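# Cap the open top of the clamped polarimeter tube

## Task

Fit the closure onto the polarimeter tube's open upper end in the way the manual reference image shows, while the tube stays vertical in its clamp and the stand is not moved. If the glass drops more than a few centimetres it may break, and the task then counts as failed.

## Robot and tools

ROBOT. Two six-joint arms, left_arm and right_arm, each stand on a carriage that slides along one shared floor track. left_rail carries left_arm and is always the carriage on the +y side; right_rail carries right_arm. Each base sits at x = 0, y = its carriage's position_m, z = 0.04 m, facing +x. Each arm ends in a two-finger gripper that opens to 140 mm. Its fingers are rigid and cannot fold. A camera block sticks out about 10 cm toward the gripper's +x side.

FRAMES. Reported positions use a scene frame fixed to the table. The table top is z = 0 with +z up, +x points where the arms face, and +y is to their left. The track runs along y at x = 0, and the table starts at x = 0.17 m. Each gripper also has its own axes: the fingers point along its +z and close along its y. end_effector_position is the spot between the pads when they are shut, and the fingertips reach roughly 33 mm past it.

execute_actions(actions, cameras). actions is a list run one after another. Each action may hold rows, steps, until, and commands for left_rail or right_rail.
- rows: up to 15 rows. Each row lasts one control step (1/30 s) and is a single list of 18 numbers covering both arms, each in [-1, 1]. The order is left dx, dy, dz, rx, ry, rz, left gripper position, force_limit, speed, and then the same nine for the right arm. The six pose numbers are offsets, not poses. They count from that arm's Hand target as it stood when the action began, in that Hand target's own axes. Every row counts from that same start, not from the row before. 1.0 equals 0.6 m of travel or 180 degrees, and rx, ry, rz together form one rotation vector. Sending all six as 0 holds the arm at its Hand target. Ramp offsets up gradually, for example about 0.01 more per row, so the motion does not jerk.
- Gripper numbers are absolute settings. position: +1 is fully open, about -0.8 is pads touching, and -1 closes until blocked. force_limit: -1 gives about 14 N and +1 about 58 N. speed: -1 is about 30 mm/s and +1 about 250 mm/s. Both start at +1. Resend the same three numbers to leave a gripper unchanged, because 0 is itself a command.
- steps: 1 to 450 (15 s), 15 if left out, and at least one per row. After the last row, each arm keeps heading for the last row's target.
- until: ends the action early when rail conditions hold, for example {"right_rail": {"position_status": ["!=", "moving"]}} or {"all": {"status": "ended"}}.
- Rail commands: position_m is an absolute place on the track in metres (left_rail -0.8 to 1.5, right_rail -1.5 to 0.8). speed_m_s ranges 0.01 to 1 and acceleration_factor 0.1 to 1. {"stop": true} brakes the carriage. Keep the carriages at least 0.78 m apart. Let a drive finish before aiming a gripper at a point in the scene.
- cameras: a list of names (cam_high, cam_low, cam_mat, cam_tube, cam_left_wrist, cam_right_wrist, or "all"). An empty actions list returns all images.

move(target, speed, blend, stop_force, zero, blocking, cameras). This tool plans straight gripper paths. target is one 18-number row laid out as above, or a list of up to 15 such rows. Every row holds offsets from the Hand targets present when the move begins, not from the previous row, in the same 0.6 m / 180 degree scale. speed is the path top speed in m/s (0.002 to 3.2, default 0.25), given as one number or one per target. blend is a corner radius in metres. stop_force, in newtons (4 to 120), ends an arm's path when its wrist sensor feels that much push. zero=false keeps the old sensor zero instead of taking a new one. blocking=false returns early, and you must then use wait or stop before the next motion. The result ends with a move: line: done, off_target, moving, held or fault, plus limits notes such as paced or held. Paths do not steer around obstacles.

OTHER TOOLS. wait(seconds 0 to 10) lets the scene run on. stop() brakes a running move. zoom_image(camera, region [x0, y0, x1, y1] in pixels, at most 504 by 504) shows a closer view of the newest image. show_instructions() shows the manual reference image. zero_wrist_force(arm) zeroes that arm's force sensor. read_manual() returns licence text. finished_scene(scene) ends the scene and cannot be undone.

RESULTS. Each arm reports end_effector_position (m), end_effector_quat_wxyz and velocities in the scene frame. Hand target is the pose the next offsets count from. Joint positions list the rail (m) and then shoulder pan, shoulder lift, elbow, wrist 1, wrist 2 and wrist 3 (rad). Joint torques include the arm's own weight. Wrist force and torque are given in the gripper's axes. object_status means 0 moving, 1 blocked while opening, 2 blocked while closing (a grip), and 3 at the commanded position or pads met. position_measured is in counts: 3 is open, about 139 is 60 mm, about 200 is 20 mm, and 230 is pads met. Rails report position_m, position_status (moving, done, contact_stop, time_out, stopped, stopped_with_arm, stopped_for_other_arm, stopped_for_other_carriage) and position_answer (taken or not_taken). Motor temperatures are also shown.

AVOID. The arms are stiff. A target even slightly past a solid contact, or roughly 150 N of force, or too much joint torque, stops the arm for 10 s. The commanded orientation is clipped to 32 degrees from the current one per step. Do not let the arms touch each other, and do not close a gripper on the other arm's fingers. Never tip the stand, drop the tube or cap, or leave anything off the table, including on the track or the strip beside it. Close gently and at low force on glass. Long stretched holds heat the motors, and at 85 °C the arm locks.

Each tool is called after "Call:" as a command line: name --argument value for each argument, lists and objects as JSON in quotes; but a table of rows of numbers goes row by row, as --pt "numbers of a row", without its own name.

Reference images:

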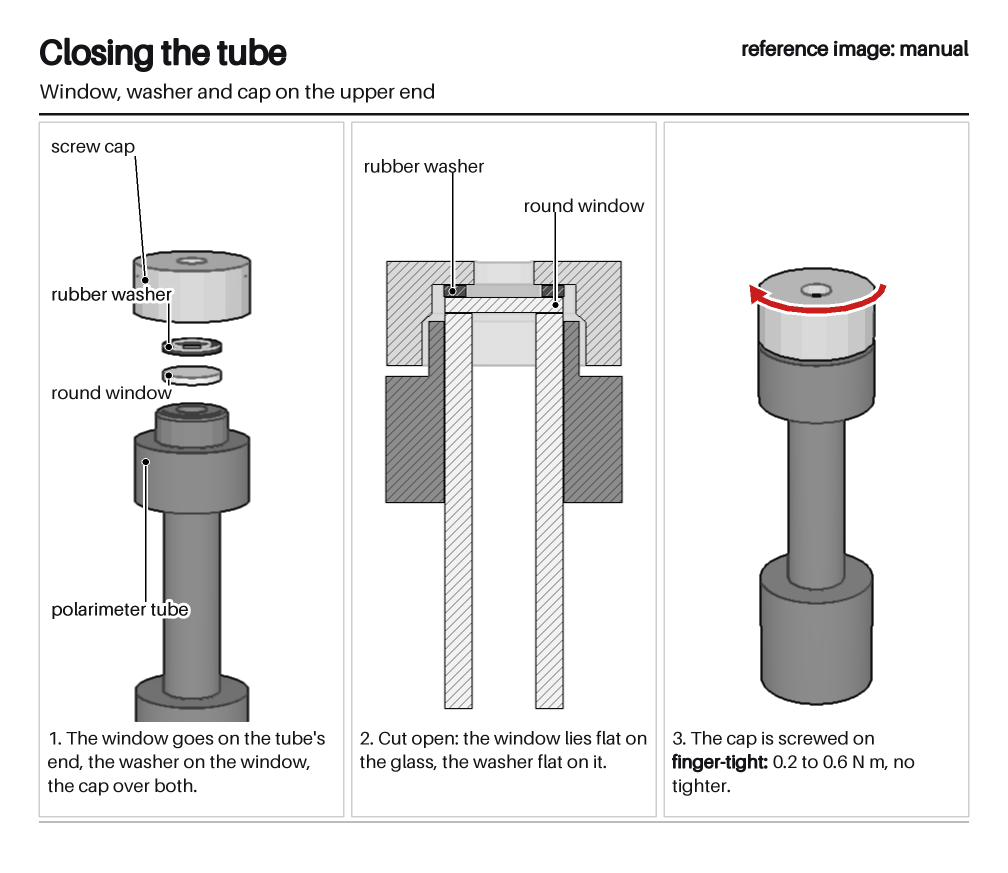

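## Session

Call:
execute_actions --actions '[]'

Scene clock: 0.00 s.
left_arm: end_effector_position=(+0.3563, +0.5122, +0.5790) position_measured=3 object_status=3 end_effector_quat_wxyz=(+0.000, +0.000, +1.000, +0.000) | right_arm: end_effector_position=(+0.3563, -0.3970, +0.5790) position_measured=3 object_status=3 end_effector_quat_wxyz=(+0.000, +0.000, +1.000, +0.000)
Joint positions: left_arm=[0.434 -0.281 -2.157 1.821 -1.235 -1.571 -0.28] | right_arm=[-0.476 -0.281 -2.157 1.821 -1.235 -1.571 -0.281]
Joint velocities: within noise
Joint torques (N m): no reading
Motor temperatures (°C): left_arm=[43 37 39 44 45 49] | right_arm=[38 40 36 47 46 51]
Wrist force (N): no reading
Wrist torque (N m): no reading
Wrist force, peak (N): no reading
Hand target: left_arm +0.3563, +0.5122, +0.5790; +0.000, +0.000, +1.000, +0.000 | right_arm +0.3563, -0.3970, +0.5790; +0.000, +0.000, +1.000, +0.000
Tool commands: left_gripper/position=+1.0 left_gripper/force_limit=+1.0 left_gripper/speed=+1.0 right_gripper/position=+1.0 right_gripper/force_limit=+1.0 right_gripper/speed=+1.0
left_rail: position_m=0.434 position_status=done
right_rail: position_m=-0.476 position_status=done

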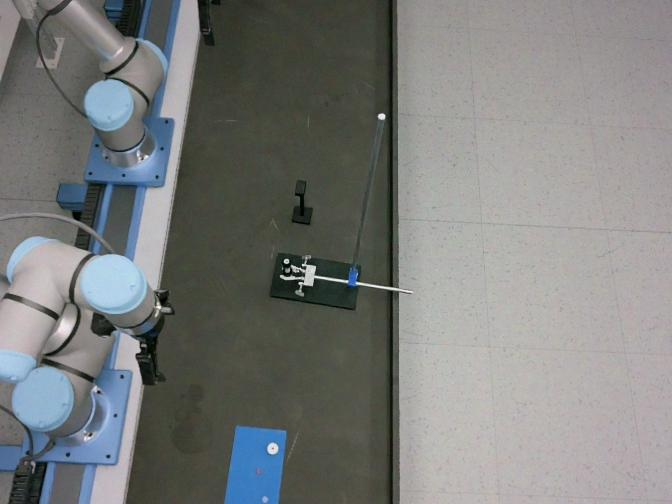

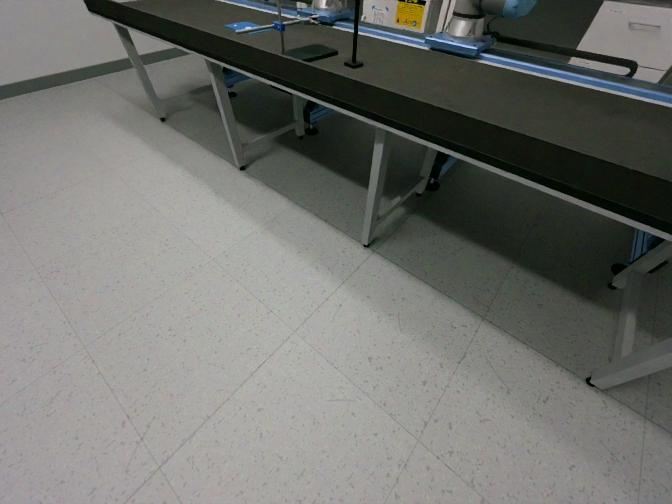

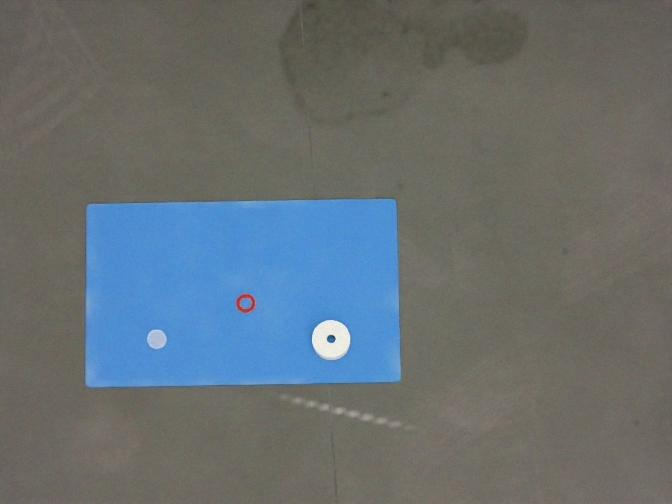

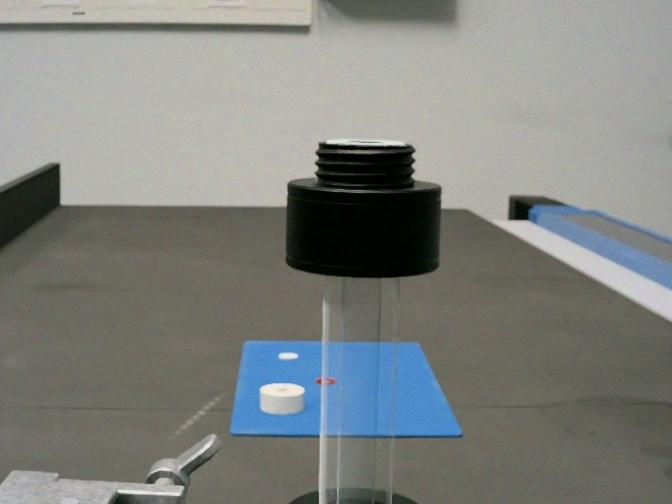

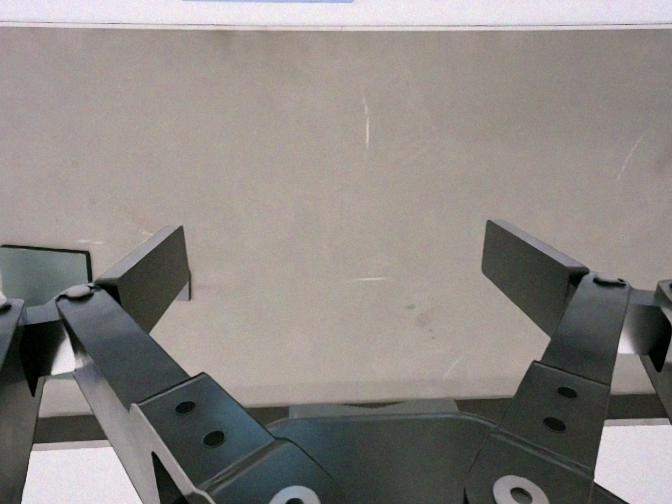

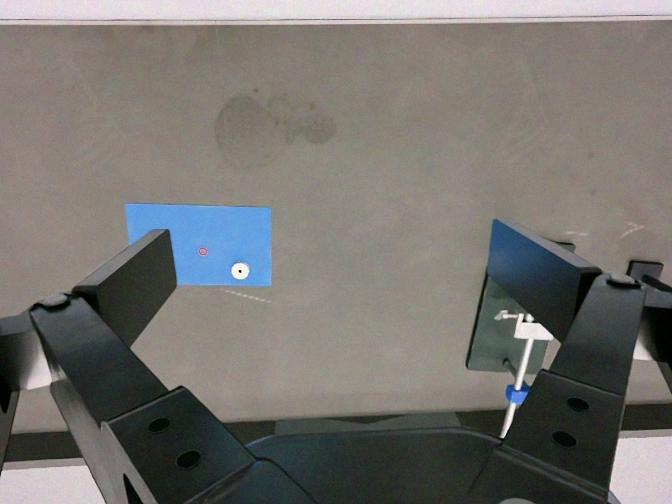

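Call:
zoom_image --camera "cam_high" --region '[220, 100, 440, 504]'

Call:
zoom_image --camera "cam_mat" --region '[80, 190, 410, 400]'

Call:
zoom_image --camera "cam_tube" --region '[220, 100, 500, 504]'

Call:
zoom_image --camera "cam_high" --region '[260, 230, 420, 330]'

Scaled by 1.248 from the camera's 672x504 image, which has a finer 960x720 frame.

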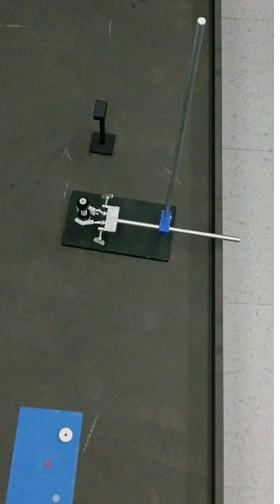

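Scaled by 1.527 from the camera's 672x504 image, which has a finer 960x720 frame.

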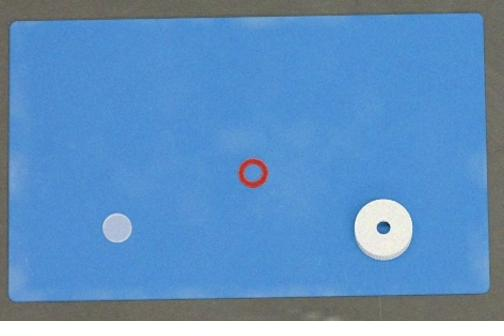

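Scaled by 1.248 from the camera's 672x504 image, which has a finer 960x720 frame.

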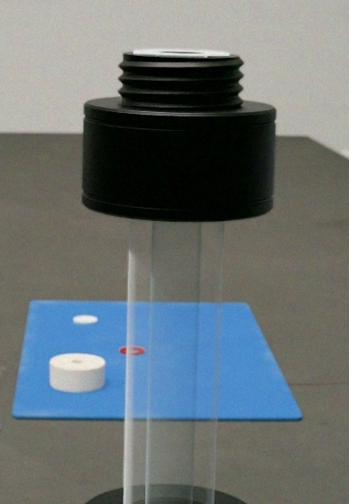

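Scaled by 3.150 from the camera's 672x504 image, which has a finer 960x720 frame.

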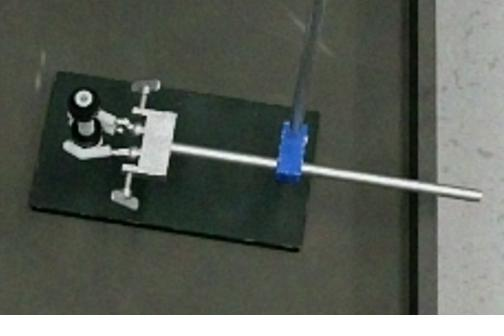

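Call:
move --target '[0,0,0,0,0,0,1,1,1,-0.3387,-0.48,0.6317,0,0,0,-0.446,-1,0]' --speed 0.35 --cameras '["cam_right_wrist","cam_mat","cam_high"]'

Scene clock: 88.43 s.
left_arm: end_effector_position=(+0.3563, +0.5122, +0.5790) position_measured=3 object_status=3 end_effector_quat_wxyz=(+0.000, +0.000, +1.000, +0.000) | right_arm: end_effector_position=(+0.5595, -0.6849, +0.2001) position_measured=185 object_status=3 end_effector_quat_wxyz=(+0.000, +0.000, +1.000, +0.000)
Joint positions: left_arm=[0.434 -0.281 -2.157 1.821 -1.235 -1.571 -0.281] | right_arm=[-0.476 -0.654 -1.636 2.171 -2.106 -1.571 -0.654]
Joint torques (N m): left_arm=[1.44 0.33 -47.91 -4.39 -0.42 0.23] | right_arm=[-10.12 -19.7 -59.13 -7.04 3.88 -1.89]
Wrist force (N): left_arm=[0.3 0.3 0.2] | right_arm=[-0.6 0.0 -0.2]
Wrist torque (N m): left_arm=[0.08 -0.06 0.00] | right_arm=[0.01 0.13 0.33]
Wrist force, peak (N): left_arm=[0.4 -0.3 0.7] | right_arm=[0.5 1.6 -2.2]
Hand target: left_arm +0.3563, +0.5122, +0.5790; +0.000, +0.000, +1.000, +0.000 | right_arm +0.5596, -0.6850, +0.2000; +0.000, +0.000, +1.000, +0.000
Off the commanded pose: left_arm 0.000 m, 0 deg | right_arm 0.000 m, 0 deg.
left_rail: position_m=0.434 position_status=done
right_rail: position_m=-0.476 position_status=done
move: done
camera_calibration:
cam_right_wrist: T_world_to_cam=[[0.0112484, 0.998848, 0.0466423, 0.667591], [0.949761, -0.0252627, 0.311955, -0.611957], [0.312775, 0.0407901, -0.948951, 0.221768], [0, 0, 0, 1]] pos_world=[0.50434, -0.691328, 0.370212]
Images, in order (width x height): cam_high 672x504, cam_mat 672x504, cam_right_wrist 672x504.

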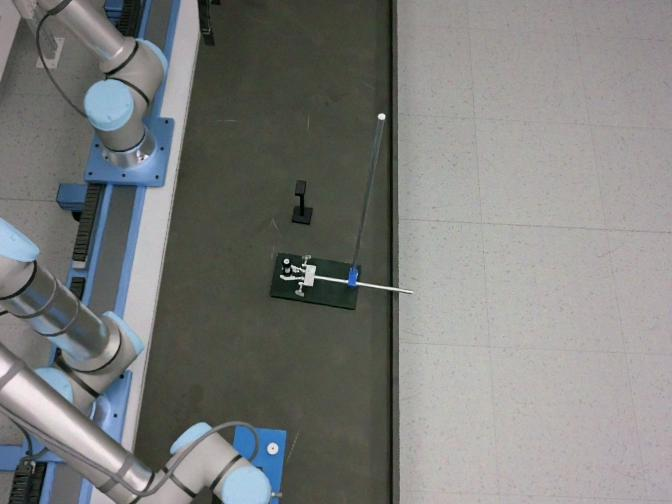

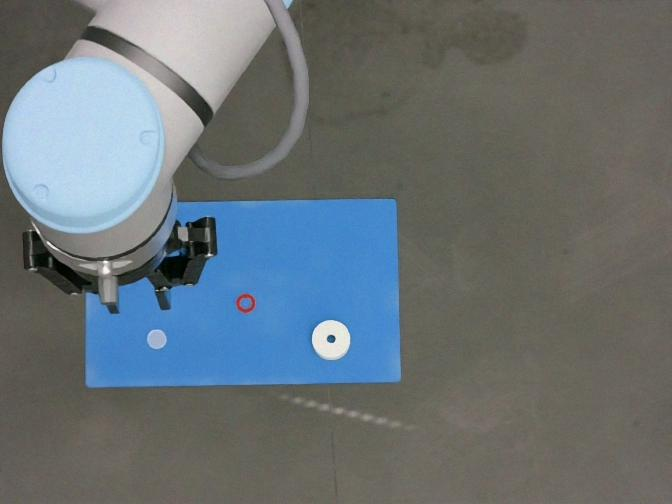

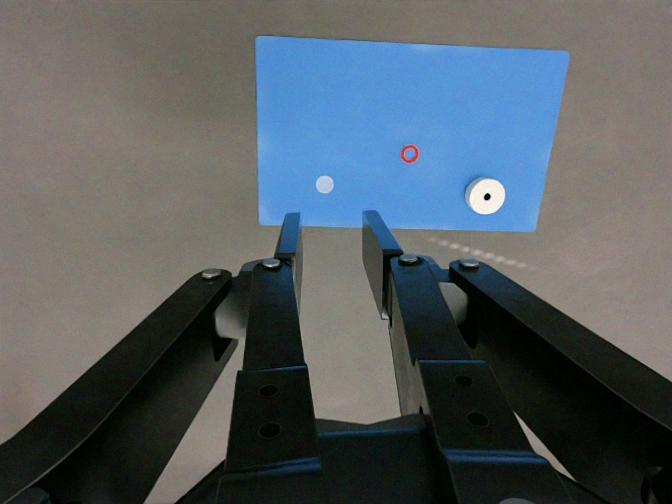

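Call:
move --target '[0,0,0,0,0,0,1,1,1,0,0,0.225,0,0,0,-0.446,-1,0]' --speed 0.2 --cameras '["cam_right_wrist","cam_mat"]'

Call:
zoom_image --camera "cam_right_wrist" --region '[230, 120, 430, 270]'

Scene clock: 104.10 s.
left_arm: end_effector_position=(+0.3563, +0.5122, +0.5790) position_measured=3 object_status=3 end_effector_quat_wxyz=(+0.000, +0.000, +1.000, +0.000) | right_arm: end_effector_position=(+0.5596, -0.6850, +0.0652) position_measured=185 object_status=3 end_effector_quat_wxyz=(+0.000, +0.000, +1.000, +0.000)
Joint positions: left_arm=[0.434 -0.281 -2.157 1.821 -1.235 -1.571 -0.281] | right_arm=[-0.476 -0.654 -1.459 2.295 -2.406 -1.571 -0.654]
Joint torques (N m): left_arm=[0.49 1.61 -48.14 -4.35 -0.1 0.24] | right_arm=[9.93 -30.53 -25.29 -6.41 3.65 2.97]
Wrist force (N): left_arm=[0.2 -0.2 0.3] | right_arm=[-0.6 0.2 -0.4]
Wrist torque (N m): left_arm=[-0.04 -0.05 0.00] | right_arm=[0.05 0.10 0.23]
Wrist force, peak (N): left_arm=[0.3 -0.3 0.8] | right_arm=[-0.9 -0.4 -2.2]
Hand target: left_arm +0.3563, +0.5122, +0.5790; +0.000, +0.000, +1.000, +0.000 | right_arm +0.5596, -0.6850, +0.0650; +0.000, +0.000, +1.000, +0.000
Off the commanded pose: left_arm 0.000 m, 0 deg | right_arm 0.000 m, 0 deg.
left_rail: position_m=0.434 position_status=done
right_rail: position_m=-0.476 position_status=done
move: done
camera_calibration:
cam_right_wrist: T_world_to_cam=[[0.0112484, 0.998848, 0.0466423, 0.673982], [0.949761, -0.0252627, 0.311955, -0.569971], [0.312775, 0.0407901, -0.948951, 0.0937268], [0, 0, 0, 1]] pos_world=[0.50444, -0.691428, 0.235312]
Images, in order (width x height): cam_mat 672x504, cam_right_wrist 672x504.

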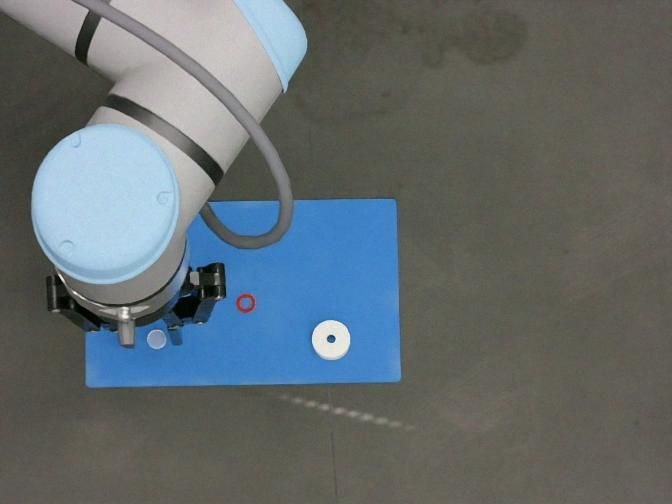

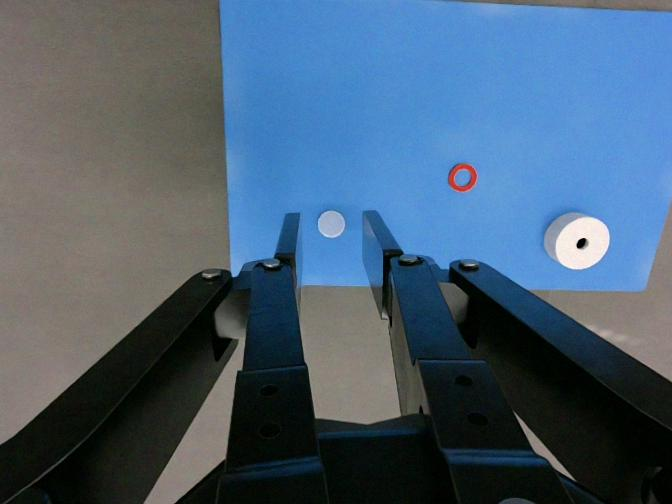

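Scaled by 2.520 from the camera's 672x504 image, which has a finer 960x720 frame.

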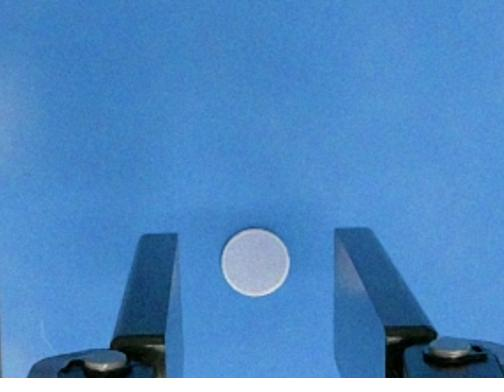

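Call:
move --target '[0,0,0,0,0,0,1,1,1,0,0,0.03,0,0,0,-0.541,-1,0]' --speed 0.1

Call:
move --target '[0,0,0,0,0,0,1,1,1,0,0,0.032,0,0,0,-0.541,-1,0]' --speed 0.008 --stop_force 4 --cameras '["cam_right_wrist","cam_mat"]'

Call:
zoom_image --camera "cam_right_wrist" --region '[230, 120, 430, 270]'

Scene clock: 113.47 s.
left_arm: end_effector_position=(+0.3563, +0.5122, +0.5790) position_measured=3 object_status=3 end_effector_quat_wxyz=(+0.000, +0.000, +1.000, +0.000) | right_arm: end_effector_position=(+0.5596, -0.6850, +0.0471) position_measured=197 object_status=3 end_effector_quat_wxyz=(+0.000, +0.000, +1.000, +0.000)
Joint positions: left_arm=[0.434 -0.281 -2.157 1.821 -1.235 -1.571 -0.281] | right_arm=[-0.476 -0.654 -1.429 2.307 -2.448 -1.571 -0.654]
Joint torques (N m): left_arm=[1.26 2.24 -47.92 -4.17 -0.25 0.13] | right_arm=[5.09 -28.58 -22.92 -6.59 1.01 1.69]
Wrist force (N): left_arm=[0.2 0.3 0.2] | right_arm=[-0.2 0.0 -0.6]
Wrist torque (N m): left_arm=[0.07 -0.03 0.00] | right_arm=[0.00 0.03 0.23]
Wrist force, peak (N): left_arm=[-0.2 -0.3 0.9] | right_arm=[-0.9 -0.3 -0.8]
Hand target: left_arm +0.3563, +0.5122, +0.5790; +0.000, +0.000, +1.000, +0.000 | right_arm +0.5596, -0.6850, +0.0470; +0.000, +0.000, +1.000, +0.000
Off the commanded pose: left_arm 0.000 m, 0 deg | right_arm 0.000 m, 0 deg.
left_rail: position_m=0.434 position_status=done
right_rail: position_m=-0.476 position_status=done
move: done

Scene clock: 116.30 s.
left_arm: end_effector_position=(+0.3563, +0.5122, +0.5790) position_measured=3 object_status=3 end_effector_quat_wxyz=(+0.000, +0.000, +1.000, +0.000) | right_arm: end_effector_position=(+0.5596, -0.6850, +0.0366) position_measured=197 object_status=3 end_effector_quat_wxyz=(+0.000, +0.000, +1.000, +0.000)
Joint positions: left_arm=[0.434 -0.281 -2.157 1.821 -1.235 -1.571 -0.281] | right_arm=[-0.476 -0.654 -1.411 2.313 -2.473 -1.571 -0.654]
Joint torques (N m): left_arm=[0.61 3.26 -48.11 -4.17 -0.37 0.27] | right_arm=[5.03 -55.25 -47.67 -2.56 0.1 1.52]
Wrist force (N): left_arm=[-0.3 -0.1 0.0] | right_arm=[-0.4 -0.5 -2.5]
Wrist torque (N m): left_arm=[-0.02 0.07 0.00] | right_arm=[0.02 0.01 0.23]
Wrist force, peak (N): left_arm=[0.2 -0.9 0.2] | right_arm=[6.3 3.2 -20.5]
Hand target: left_arm +0.3563, +0.5122, +0.5790; +0.000, +0.000, +1.000, +0.000 | right_arm +0.5596, -0.6850, +0.0366; +0.000, +0.000, +1.000, +0.000 (not the last commanded pose)
Off the commanded pose: left_arm 0.000 m, 0 deg | right_arm 0.009 m, 0 deg.
left_rail: position_m=0.434 position_status=done
right_rail: position_m=-0.476 position_status=done
move: contact (right_arm)
camera_calibration:
cam_right_wrist: T_world_to_cam=[[0.0112486, 0.998848, 0.0466413, 0.675316], [0.94979, -0.0252587, 0.311865, -0.561043], [0.312684, 0.0407914, -0.948981, 0.0666389], [0, 0, 0, 1]] pos_world=[0.50444, -0.691428, 0.206711]
Images, in order (width x height): cam_mat 672x504, cam_right_wrist 672x504.

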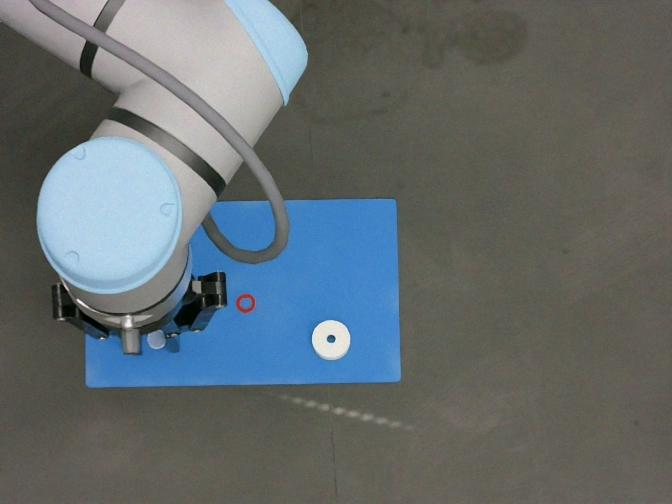

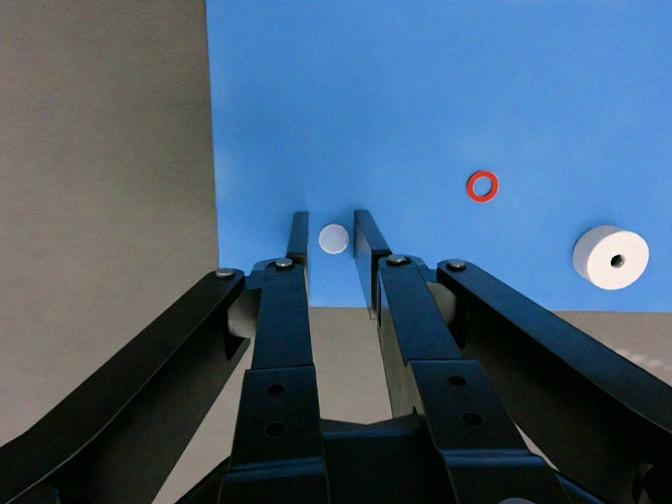

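Scaled by 2.520 from the camera's 672x504 image, which has a finer 960x720 frame.

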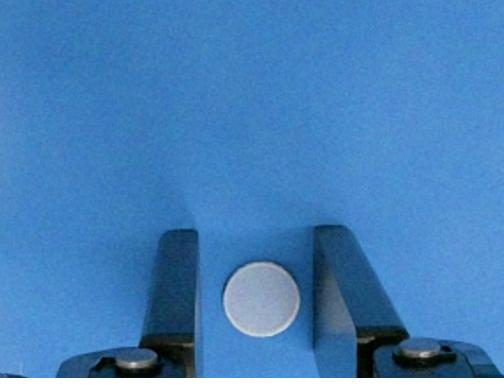

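Call:
execute_actions --actions '[{"rows":[[0,0,0,0,0,0,1,1,1,0,0,-0.001,0,0,0,-0.541,-1,-1]],"steps":15},{"rows":[[0,0,0,0,0,0,1,1,1,0,0,0,0,0,0,-1,-1,-1]],"steps":45}]' --cameras '["cam_right_wrist"]'

Call:
zoom_image --camera "cam_right_wrist" --region '[230, 120, 430, 270]'

Scene clock: 127.07 s.
left_arm: end_effector_position=(+0.3563, +0.5122, +0.5790) position_measured=3 object_status=3 end_effector_quat_wxyz=(+0.000, +0.000, +1.000, +0.000) | right_arm: end_effector_position=(+0.5596, -0.6850, +0.0372) position_measured=209 object_status=2 end_effector_quat_wxyz=(+0.000, +0.000, +1.000, +0.000)
Joint positions: left_arm=[0.434 -0.281 -2.157 1.821 -1.235 -1.571 -0.281] | right_arm=[-0.476 -0.654 -1.412 2.313 -2.472 -1.571 -0.654]
Joint torques (N m): left_arm=[-0.6 2.85 -47.92 -4.26 -0.5 0.07] | right_arm=[1.34 -53.6 -46.45 -2.66 0.03 2.02]
Wrist force (N): left_arm=[0.3 -0.3 -0.1] | right_arm=[-0.2 0.2 -1.1]
Wrist torque (N m): left_arm=[-0.08 -0.06 0.00] | right_arm=[0.03 0.08 0.24]
Wrist force, peak (N): left_arm=[0.3 0.8 0.4] | right_arm=[-0.4 -0.5 -2.9]
Hand target: left_arm +0.3563, +0.5122, +0.5790; +0.000, +0.000, +1.000, +0.000 | right_arm +0.5596, -0.6850, +0.0372; +0.000, +0.000, +1.000, +0.000
Off the commanded pose: left_arm 0.000 m, 0 deg | right_arm 0.000 m, 0 deg.
left_rail: position_m=0.434 position_status=done
right_rail: position_m=-0.476 position_status=done
camera_calibration:
cam_right_wrist: T_world_to_cam=[[0.0112484, 0.998848, 0.0466423, 0.675288], [0.949761, -0.0252627, 0.311955, -0.561236], [0.312775, 0.0407901, -0.948951, 0.0671562], [0, 0, 0, 1]] pos_world=[0.50444, -0.691428, 0.207312]
Images, in order (width x height): cam_right_wrist 672x504.

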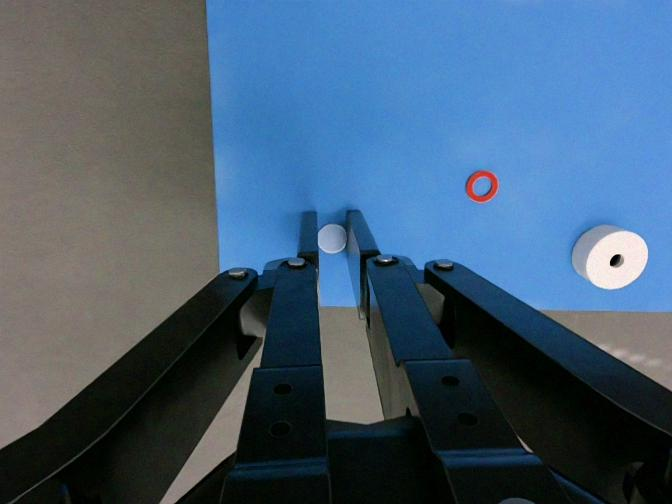

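Scaled by 2.520 from the camera's 672x504 image, which has a finer 960x720 frame.

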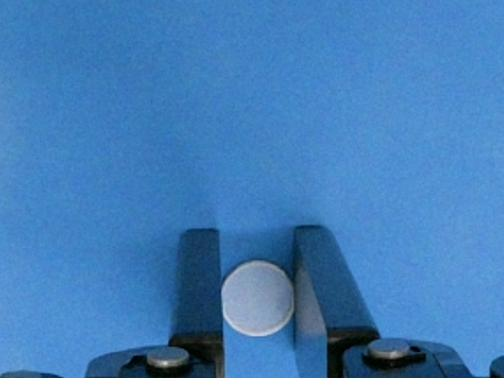

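Call:
move --pt "0 0 0 0 0 0 1 1 1 0 0 -0.1 0 0 0 -1 -1 -1" --pt "0 0 0 0 0 0 1 1 1 0 0.3 -0.45 0 0 0 -1 -1 -1" --speed '[0.1,0.25]' --blend '[0.03,0]' --cameras '["cam_right_wrist","cam_mat"]'

Call:
zoom_image --camera "cam_right_wrist" --region '[230, 120, 430, 270]'

Scene clock: 136.20 s.
left_arm: end_effector_position=(+0.3563, +0.5122, +0.5790) position_measured=3 object_status=3 end_effector_quat_wxyz=(+0.000, +0.000, +1.000, +0.000) | right_arm: end_effector_position=(+0.5596, -0.5051, +0.3070) position_measured=209 object_status=2 end_effector_quat_wxyz=(+0.000, +0.000, +1.000, +0.000)
Joint positions: left_arm=[0.434 -0.281 -2.157 1.821 -1.235 -1.571 -0.281] | right_arm=[-0.476 -0.369 -1.789 2.093 -1.875 -1.571 -0.369]
Joint torques (N m): left_arm=[1.16 2.78 -47.97 -3.84 -0.3 0.2] | right_arm=[6.53 -38.68 -63.68 -1.42 -4.36 1.99]
Wrist force (N): left_arm=[-0.6 0.2 0.2] | right_arm=[-0.4 0.0 -0.4]
Wrist torque (N m): left_arm=[0.04 0.13 0.00] | right_arm=[0.05 0.09 0.01]
Wrist force, peak (N): left_arm=[-0.1 -0.4 0.8] | right_arm=[-0.7 1.3 -2.0]
Hand target: left_arm +0.3563, +0.5122, +0.5790; +0.000, +0.000, +1.000, +0.000 | right_arm +0.5596, -0.5050, +0.3072; +0.000, +0.000, +1.000, +0.000
Off the commanded pose: left_arm 0.000 m, 0 deg | right_arm 0.000 m, 0 deg.
left_rail: position_m=0.434 position_status=done
right_rail: position_m=-0.476 position_status=done
move: done
camera_calibration:
cam_right_wrist: T_world_to_cam=[[0.0112453, 0.998848, 0.0466413, 0.483113], [0.949761, -0.0252595, 0.311956, -0.640858], [0.312775, 0.0407901, -0.948951, 0.315849], [0, 0, 0, 1]] pos_world=[0.50444, -0.511628, 0.477112]
Images, in order (width x height): cam_mat 672x504, cam_right_wrist 672x504.

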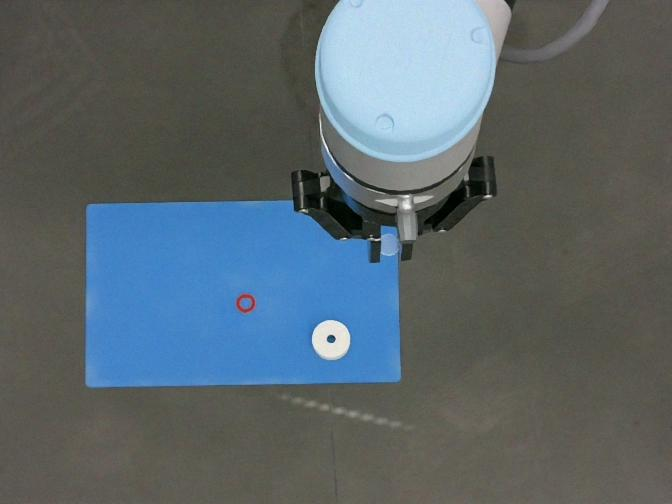

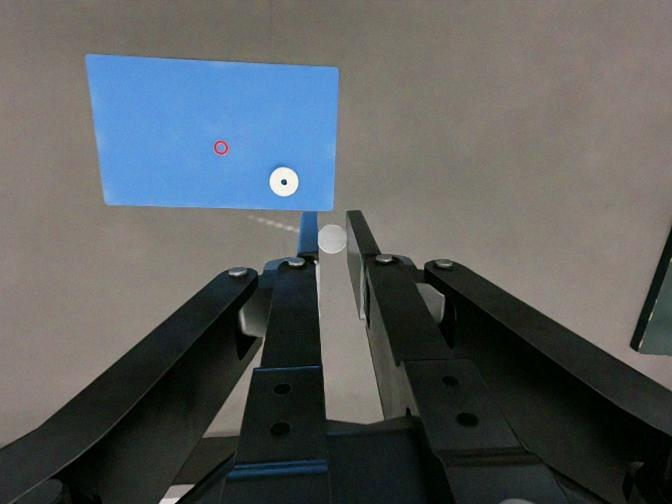

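Scaled by 2.520 from the camera's 672x504 image, which has a finer 960x720 frame.

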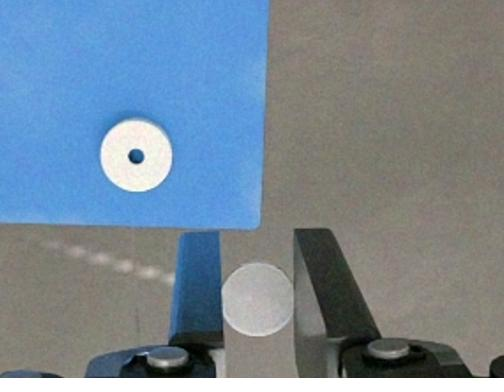

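Call:
move --target '[0,0,0,0,0,0,1,1,1,-0.0323,0.7308,0.012,0,0,0,-1,-1,-1]' --speed 0.25 --cameras '["cam_right_wrist","cam_tube","cam_high"]'

Call:
zoom_image --camera "cam_right_wrist" --region '[230, 150, 430, 300]'

Call:
zoom_image --camera "cam_tube" --region '[220, 0, 500, 300]'

Scene clock: 145.77 s.
left_arm: end_effector_position=(+0.3563, +0.5122, +0.5790) position_measured=3 object_status=3 end_effector_quat_wxyz=(+0.000, +0.000, +1.000, +0.000) | right_arm: end_effector_position=(+0.5789, -0.0668, +0.3000) position_measured=209 object_status=2 end_effector_quat_wxyz=(+0.000, +0.000, +1.000, +0.000)
Joint positions: left_arm=[0.434 -0.281 -2.157 1.821 -1.235 -1.571 -0.281] | right_arm=[-0.476 0.367 -1.524 1.867 -1.914 -1.571 0.366]
Joint torques (N m): left_arm=[0.12 2.15 -48.91 -3.88 -0.5 0.32] | right_arm=[5.86 -33.62 -63.72 -2.53 -4.22 2.68]
Wrist force (N): left_arm=[0.2 0.0 -0.2] | right_arm=[0.0 0.1 0.0]
Wrist torque (N m): left_arm=[0.01 -0.05 0.00] | right_arm=[0.04 -0.08 0.00]
Wrist force, peak (N): left_arm=[0.5 0.4 0.7] | right_arm=[-0.4 -2.3 -0.4]
Hand target: left_arm +0.3563, +0.5122, +0.5790; +0.000, +0.000, +1.000, +0.000 | right_arm +0.5790, -0.0665, +0.3000; +0.000, +0.000, +1.000, +0.000
Off the commanded pose: left_arm 0.000 m, 0 deg | right_arm 0.000 m, 0 deg.
left_rail: position_m=0.434 position_status=done
right_rail: position_m=-0.476 position_status=done
move: done
camera_calibration:
cam_right_wrist: T_world_to_cam=[[0.0112436, 0.998848, 0.0466408, 0.0453281], [0.949761, -0.0252577, 0.311956, -0.645931], [0.312775, 0.04079, -0.948951, 0.285288], [0, 0, 0, 1]] pos_world=[0.52374, -0.0732275, 0.470112]
Images, in order (width x height): cam_high 672x504, cam_tube 672x504, cam_right_wrist 672x504.

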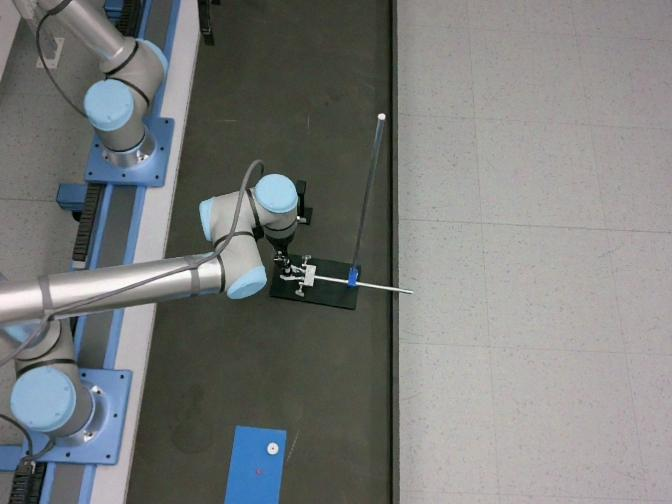

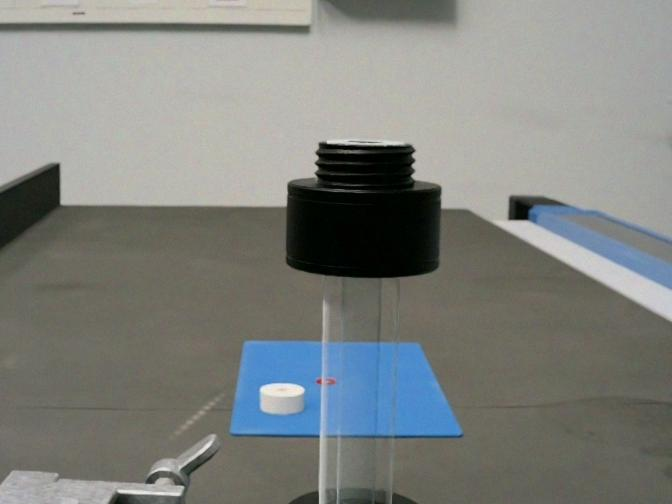

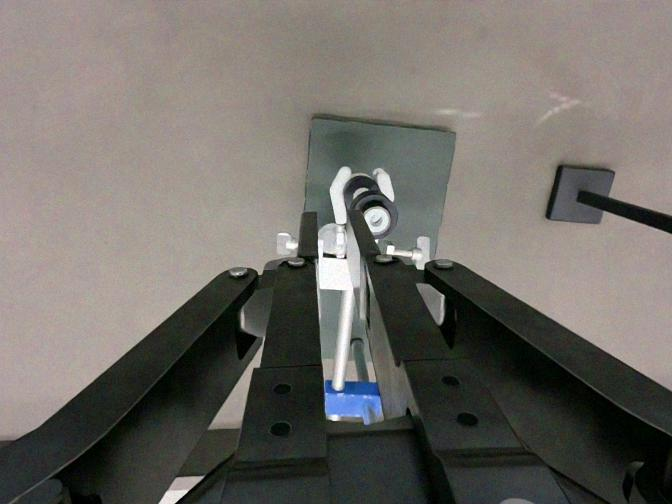

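Scaled by 2.520 from the camera's 672x504 image, which has a finer 960x720 frame.

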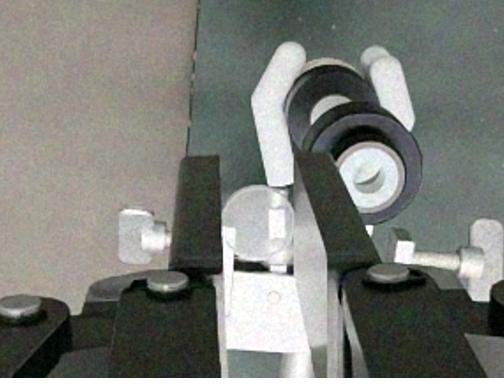

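Scaled by 1.680 from the camera's 672x504 image, which has a finer 960x720 frame.

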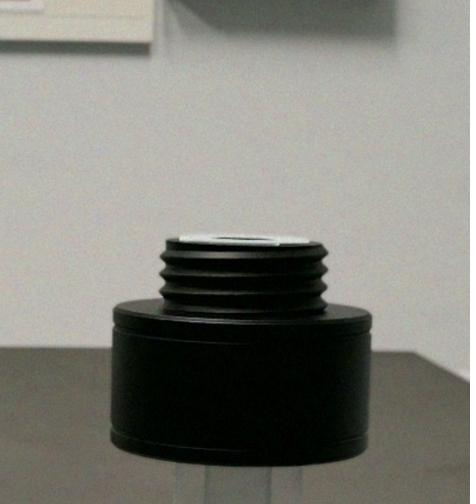

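Call:
zoom_image --camera "cam_right_wrist" --region '[310, 170, 410, 260]'

Scaled by 5.040 from the camera's 672x504 image, which has a finer 960x720 frame.

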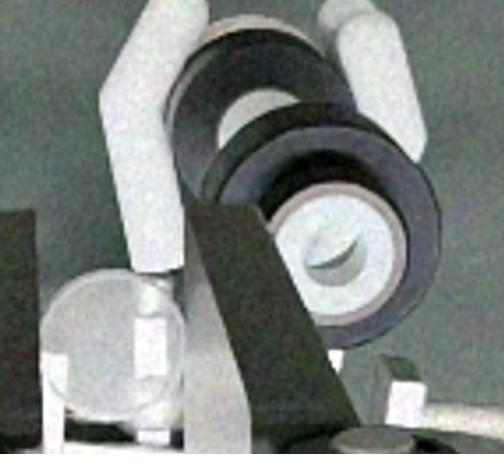

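Call:
move --target '[0,0,0,0,0,0,1,1,1,-0.00883,0.0488,0.0583,0,0,0,-1,-1,-1]' --speed 0.1 --cameras '["cam_right_wrist","cam_tube","cam_low"]'

Call:
zoom_image --camera "cam_right_wrist" --region '[270, 180, 390, 300]'

Call:
zoom_image --camera "cam_tube" --region '[220, 0, 500, 300]'

Scene clock: 164.37 s.
left_arm: end_effector_position=(+0.3563, +0.5122, +0.5790) position_measured=3 object_status=3 end_effector_quat_wxyz=(+0.000, +0.000, +1.000, +0.000) | right_arm: end_effector_position=(+0.5841, -0.0374, +0.2651) position_measured=209 object_status=2 end_effector_quat_wxyz=(+0.000, +0.000, +1.000, +0.000)
Joint positions: left_arm=[0.434 -0.281 -2.157 1.821 -1.235 -1.571 -0.281] | right_arm=[-0.476 0.403 -1.467 1.87 -1.974 -1.571 0.403]
Joint torques (N m): left_arm=[-0.16 3.85 -49.46 -3.8 -0.38 0.24] | right_arm=[8.35 -39.31 -62.57 -6.87 1.7 2.58]
Wrist force (N): left_arm=[0.2 0.1 0.0] | right_arm=[-0.2 -0.3 -0.4]
Wrist torque (N m): left_arm=[0.03 -0.05 0.00] | right_arm=[-0.02 -0.01 -0.02]
Wrist force, peak (N): left_arm=[0.0 0.5 0.6] | right_arm=[-0.4 -0.7 -1.1]
Hand target: left_arm +0.3563, +0.5122, +0.5790; +0.000, +0.000, +1.000, +0.000 | right_arm +0.5843, -0.0372, +0.2650; +0.000, +0.000, +1.000, +0.000
Off the commanded pose: left_arm 0.000 m, 0 deg | right_arm 0.000 m, 0 deg.
left_rail: position_m=0.434 position_status=done
right_rail: position_m=-0.476 position_status=done
move: done
camera_calibration:
cam_right_wrist: T_world_to_cam=[[0.0112868, 0.998853, 0.0465426, 0.0176503], [0.949829, -0.025259, 0.311748, -0.639283], [0.312566, 0.0406889, -0.949024, 0.249453], [0, 0, 0, 1]] pos_world=[0.52904, -0.0439277, 0.435211]
Images, in order (width x height): cam_low 672x504, cam_tube 672x504, cam_right_wrist 672x504.

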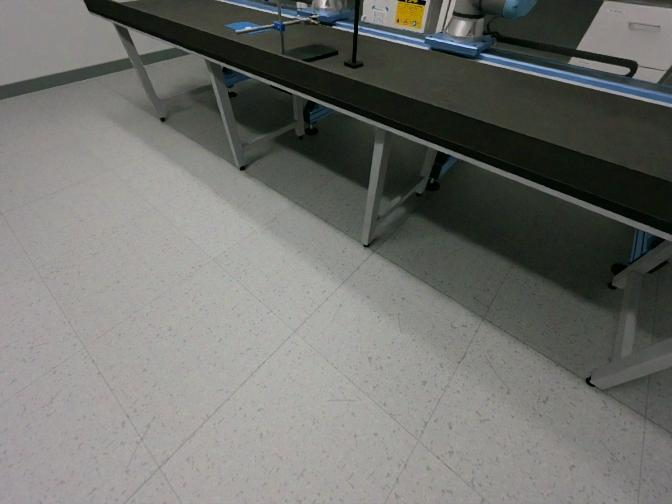

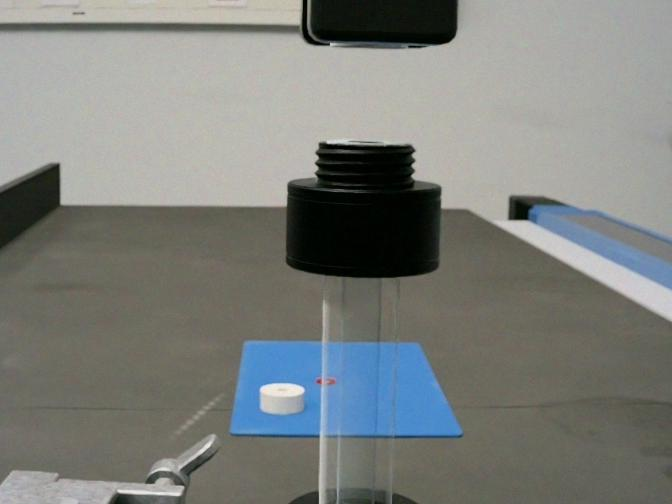

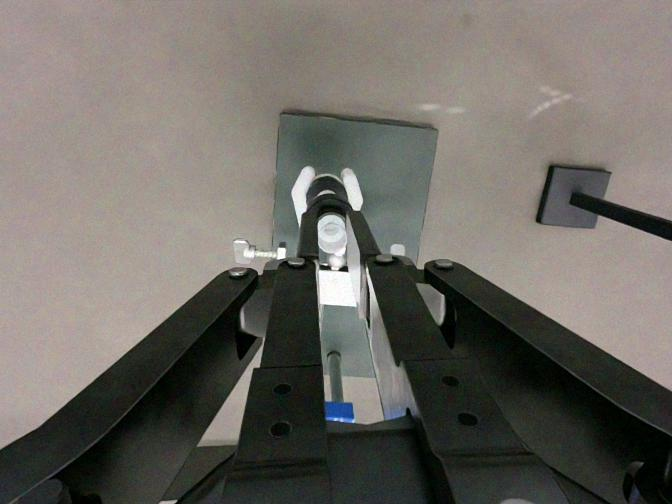

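Scaled by 4.200 from the camera's 672x504 image, which has a finer 960x720 frame.

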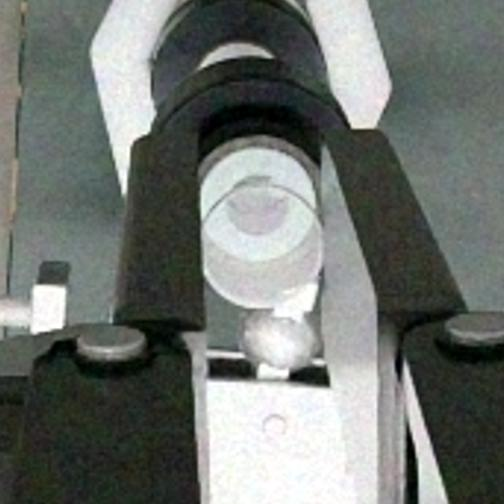

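Scaled by 1.680 from the camera's 672x504 image, which has a finer 960x720 frame.

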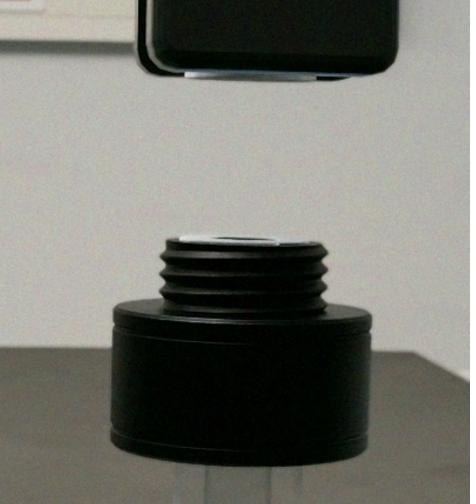

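Call:
zoom_image --camera "cam_tube" --region '[280, 20, 480, 170]'

Scaled by 2.520 from the camera's 672x504 image, which has a finer 960x720 frame.

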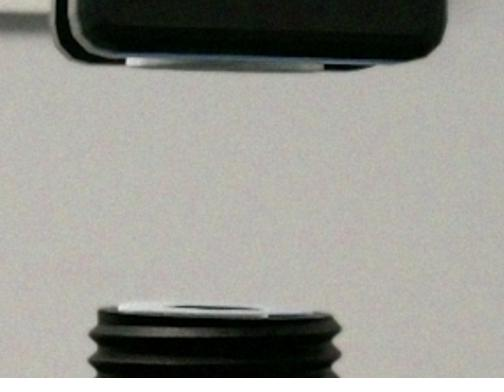

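Call:
move --target '[0,0,0,0,0,0,1,1,1,-0.0002,0.0006,0.0245,0,0,0,-1,-1,-1]' --speed 0.05 --cameras '["cam_right_wrist","cam_tube"]'

Call:
zoom_image --camera "cam_right_wrist" --region '[290, 200, 380, 270]'

Call:
zoom_image --camera "cam_tube" --region '[280, 80, 460, 215]'

Scene clock: 188.73 s.
left_arm: end_effector_position=(+0.3563, +0.5122, +0.5790) position_measured=3 object_status=3 end_effector_quat_wxyz=(+0.000, +0.000, +1.000, +0.000) | right_arm: end_effector_position=(+0.5844, -0.0369, +0.2505) position_measured=209 object_status=2 end_effector_quat_wxyz=(+0.000, +0.000, +1.000, +0.000)
Joint positions: left_arm=[0.434 -0.281 -2.157 1.821 -1.235 -1.571 -0.281] | right_arm=[-0.476 0.403 -1.456 1.886 -2.001 -1.571 0.403]
Joint torques (N m): left_arm=[0.04 1.85 -49.16 -3.78 -0.28 0.28] | right_arm=[7.73 -38.61 -37.58 -6.8 1.79 2.76]
Wrist force (N): left_arm=[-0.3 0.3 0.5] | right_arm=[-0.1 -0.1 -0.6]
Wrist torque (N m): left_arm=[0.07 0.05 0.00] | right_arm=[0.02 -0.04 -0.03]
Wrist force, peak (N): left_arm=[-0.5 0.5 0.5] | right_arm=[-0.7 -0.4 -0.7]
Hand target: left_arm +0.3563, +0.5122, +0.5790; +0.000, +0.000, +1.000, +0.000 | right_arm +0.5844, -0.0369, +0.2503; +0.000, +0.000, +1.000, +0.000
Off the commanded pose: left_arm 0.000 m, 0 deg | right_arm 0.000 m, 0 deg.
left_rail: position_m=0.434 position_status=done
right_rail: position_m=-0.476 position_status=done
move: done
camera_calibration:
cam_right_wrist: T_world_to_cam=[[0.0112484, 0.998848, 0.0466423, 0.0177062], [0.949761, -0.0252627, 0.311955, -0.634958], [0.312775, 0.0407901, -0.948951, 0.235375], [0, 0, 0, 1]] pos_world=[0.52924, -0.0433275, 0.420612]
Images, in order (width x height): cam_tube 672x504, cam_right_wrist 672x504.

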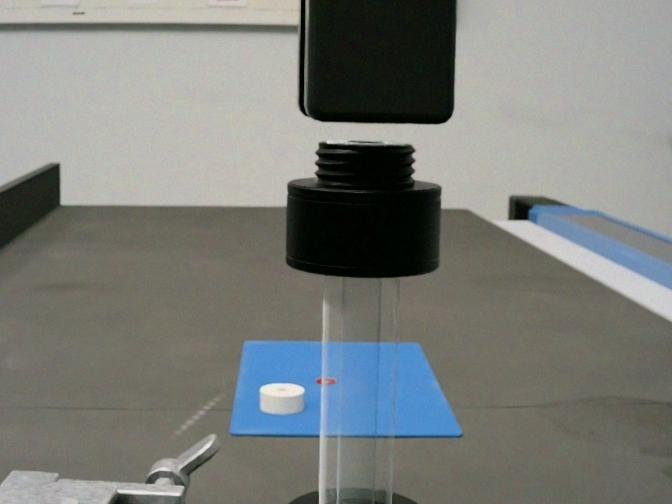

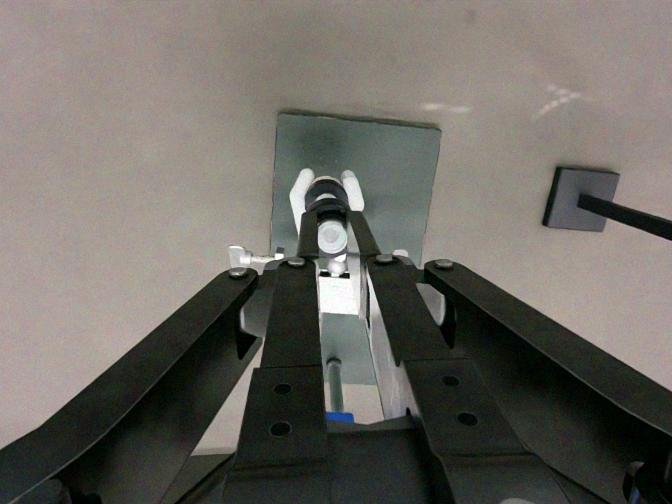

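Scaled by 5.600 from the camera's 672x504 image, which has a finer 960x720 frame.

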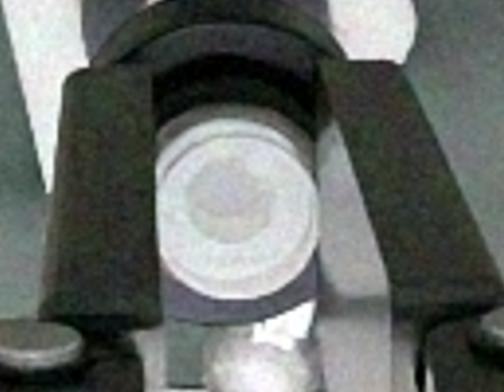

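Scaled by 2.800 from the camera's 672x504 image, which has a finer 960x720 frame.

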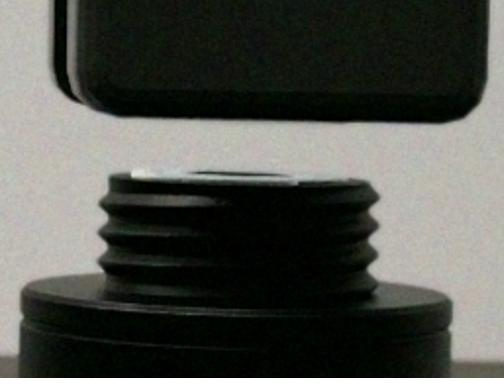

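Call:
zoom_image --camera "cam_right_wrist" --region '[310, 210, 355, 260]'

Scaled by 10.080 from the camera's 672x504 image, which has a finer 960x720 frame.

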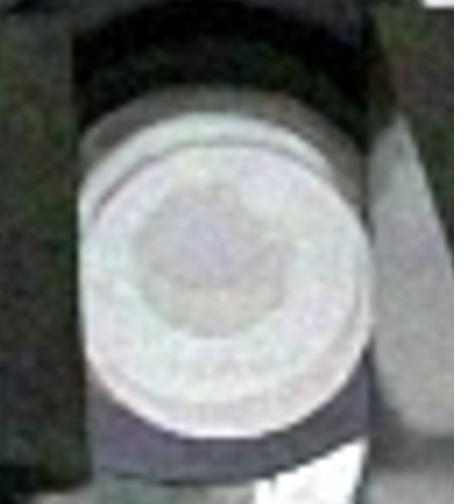

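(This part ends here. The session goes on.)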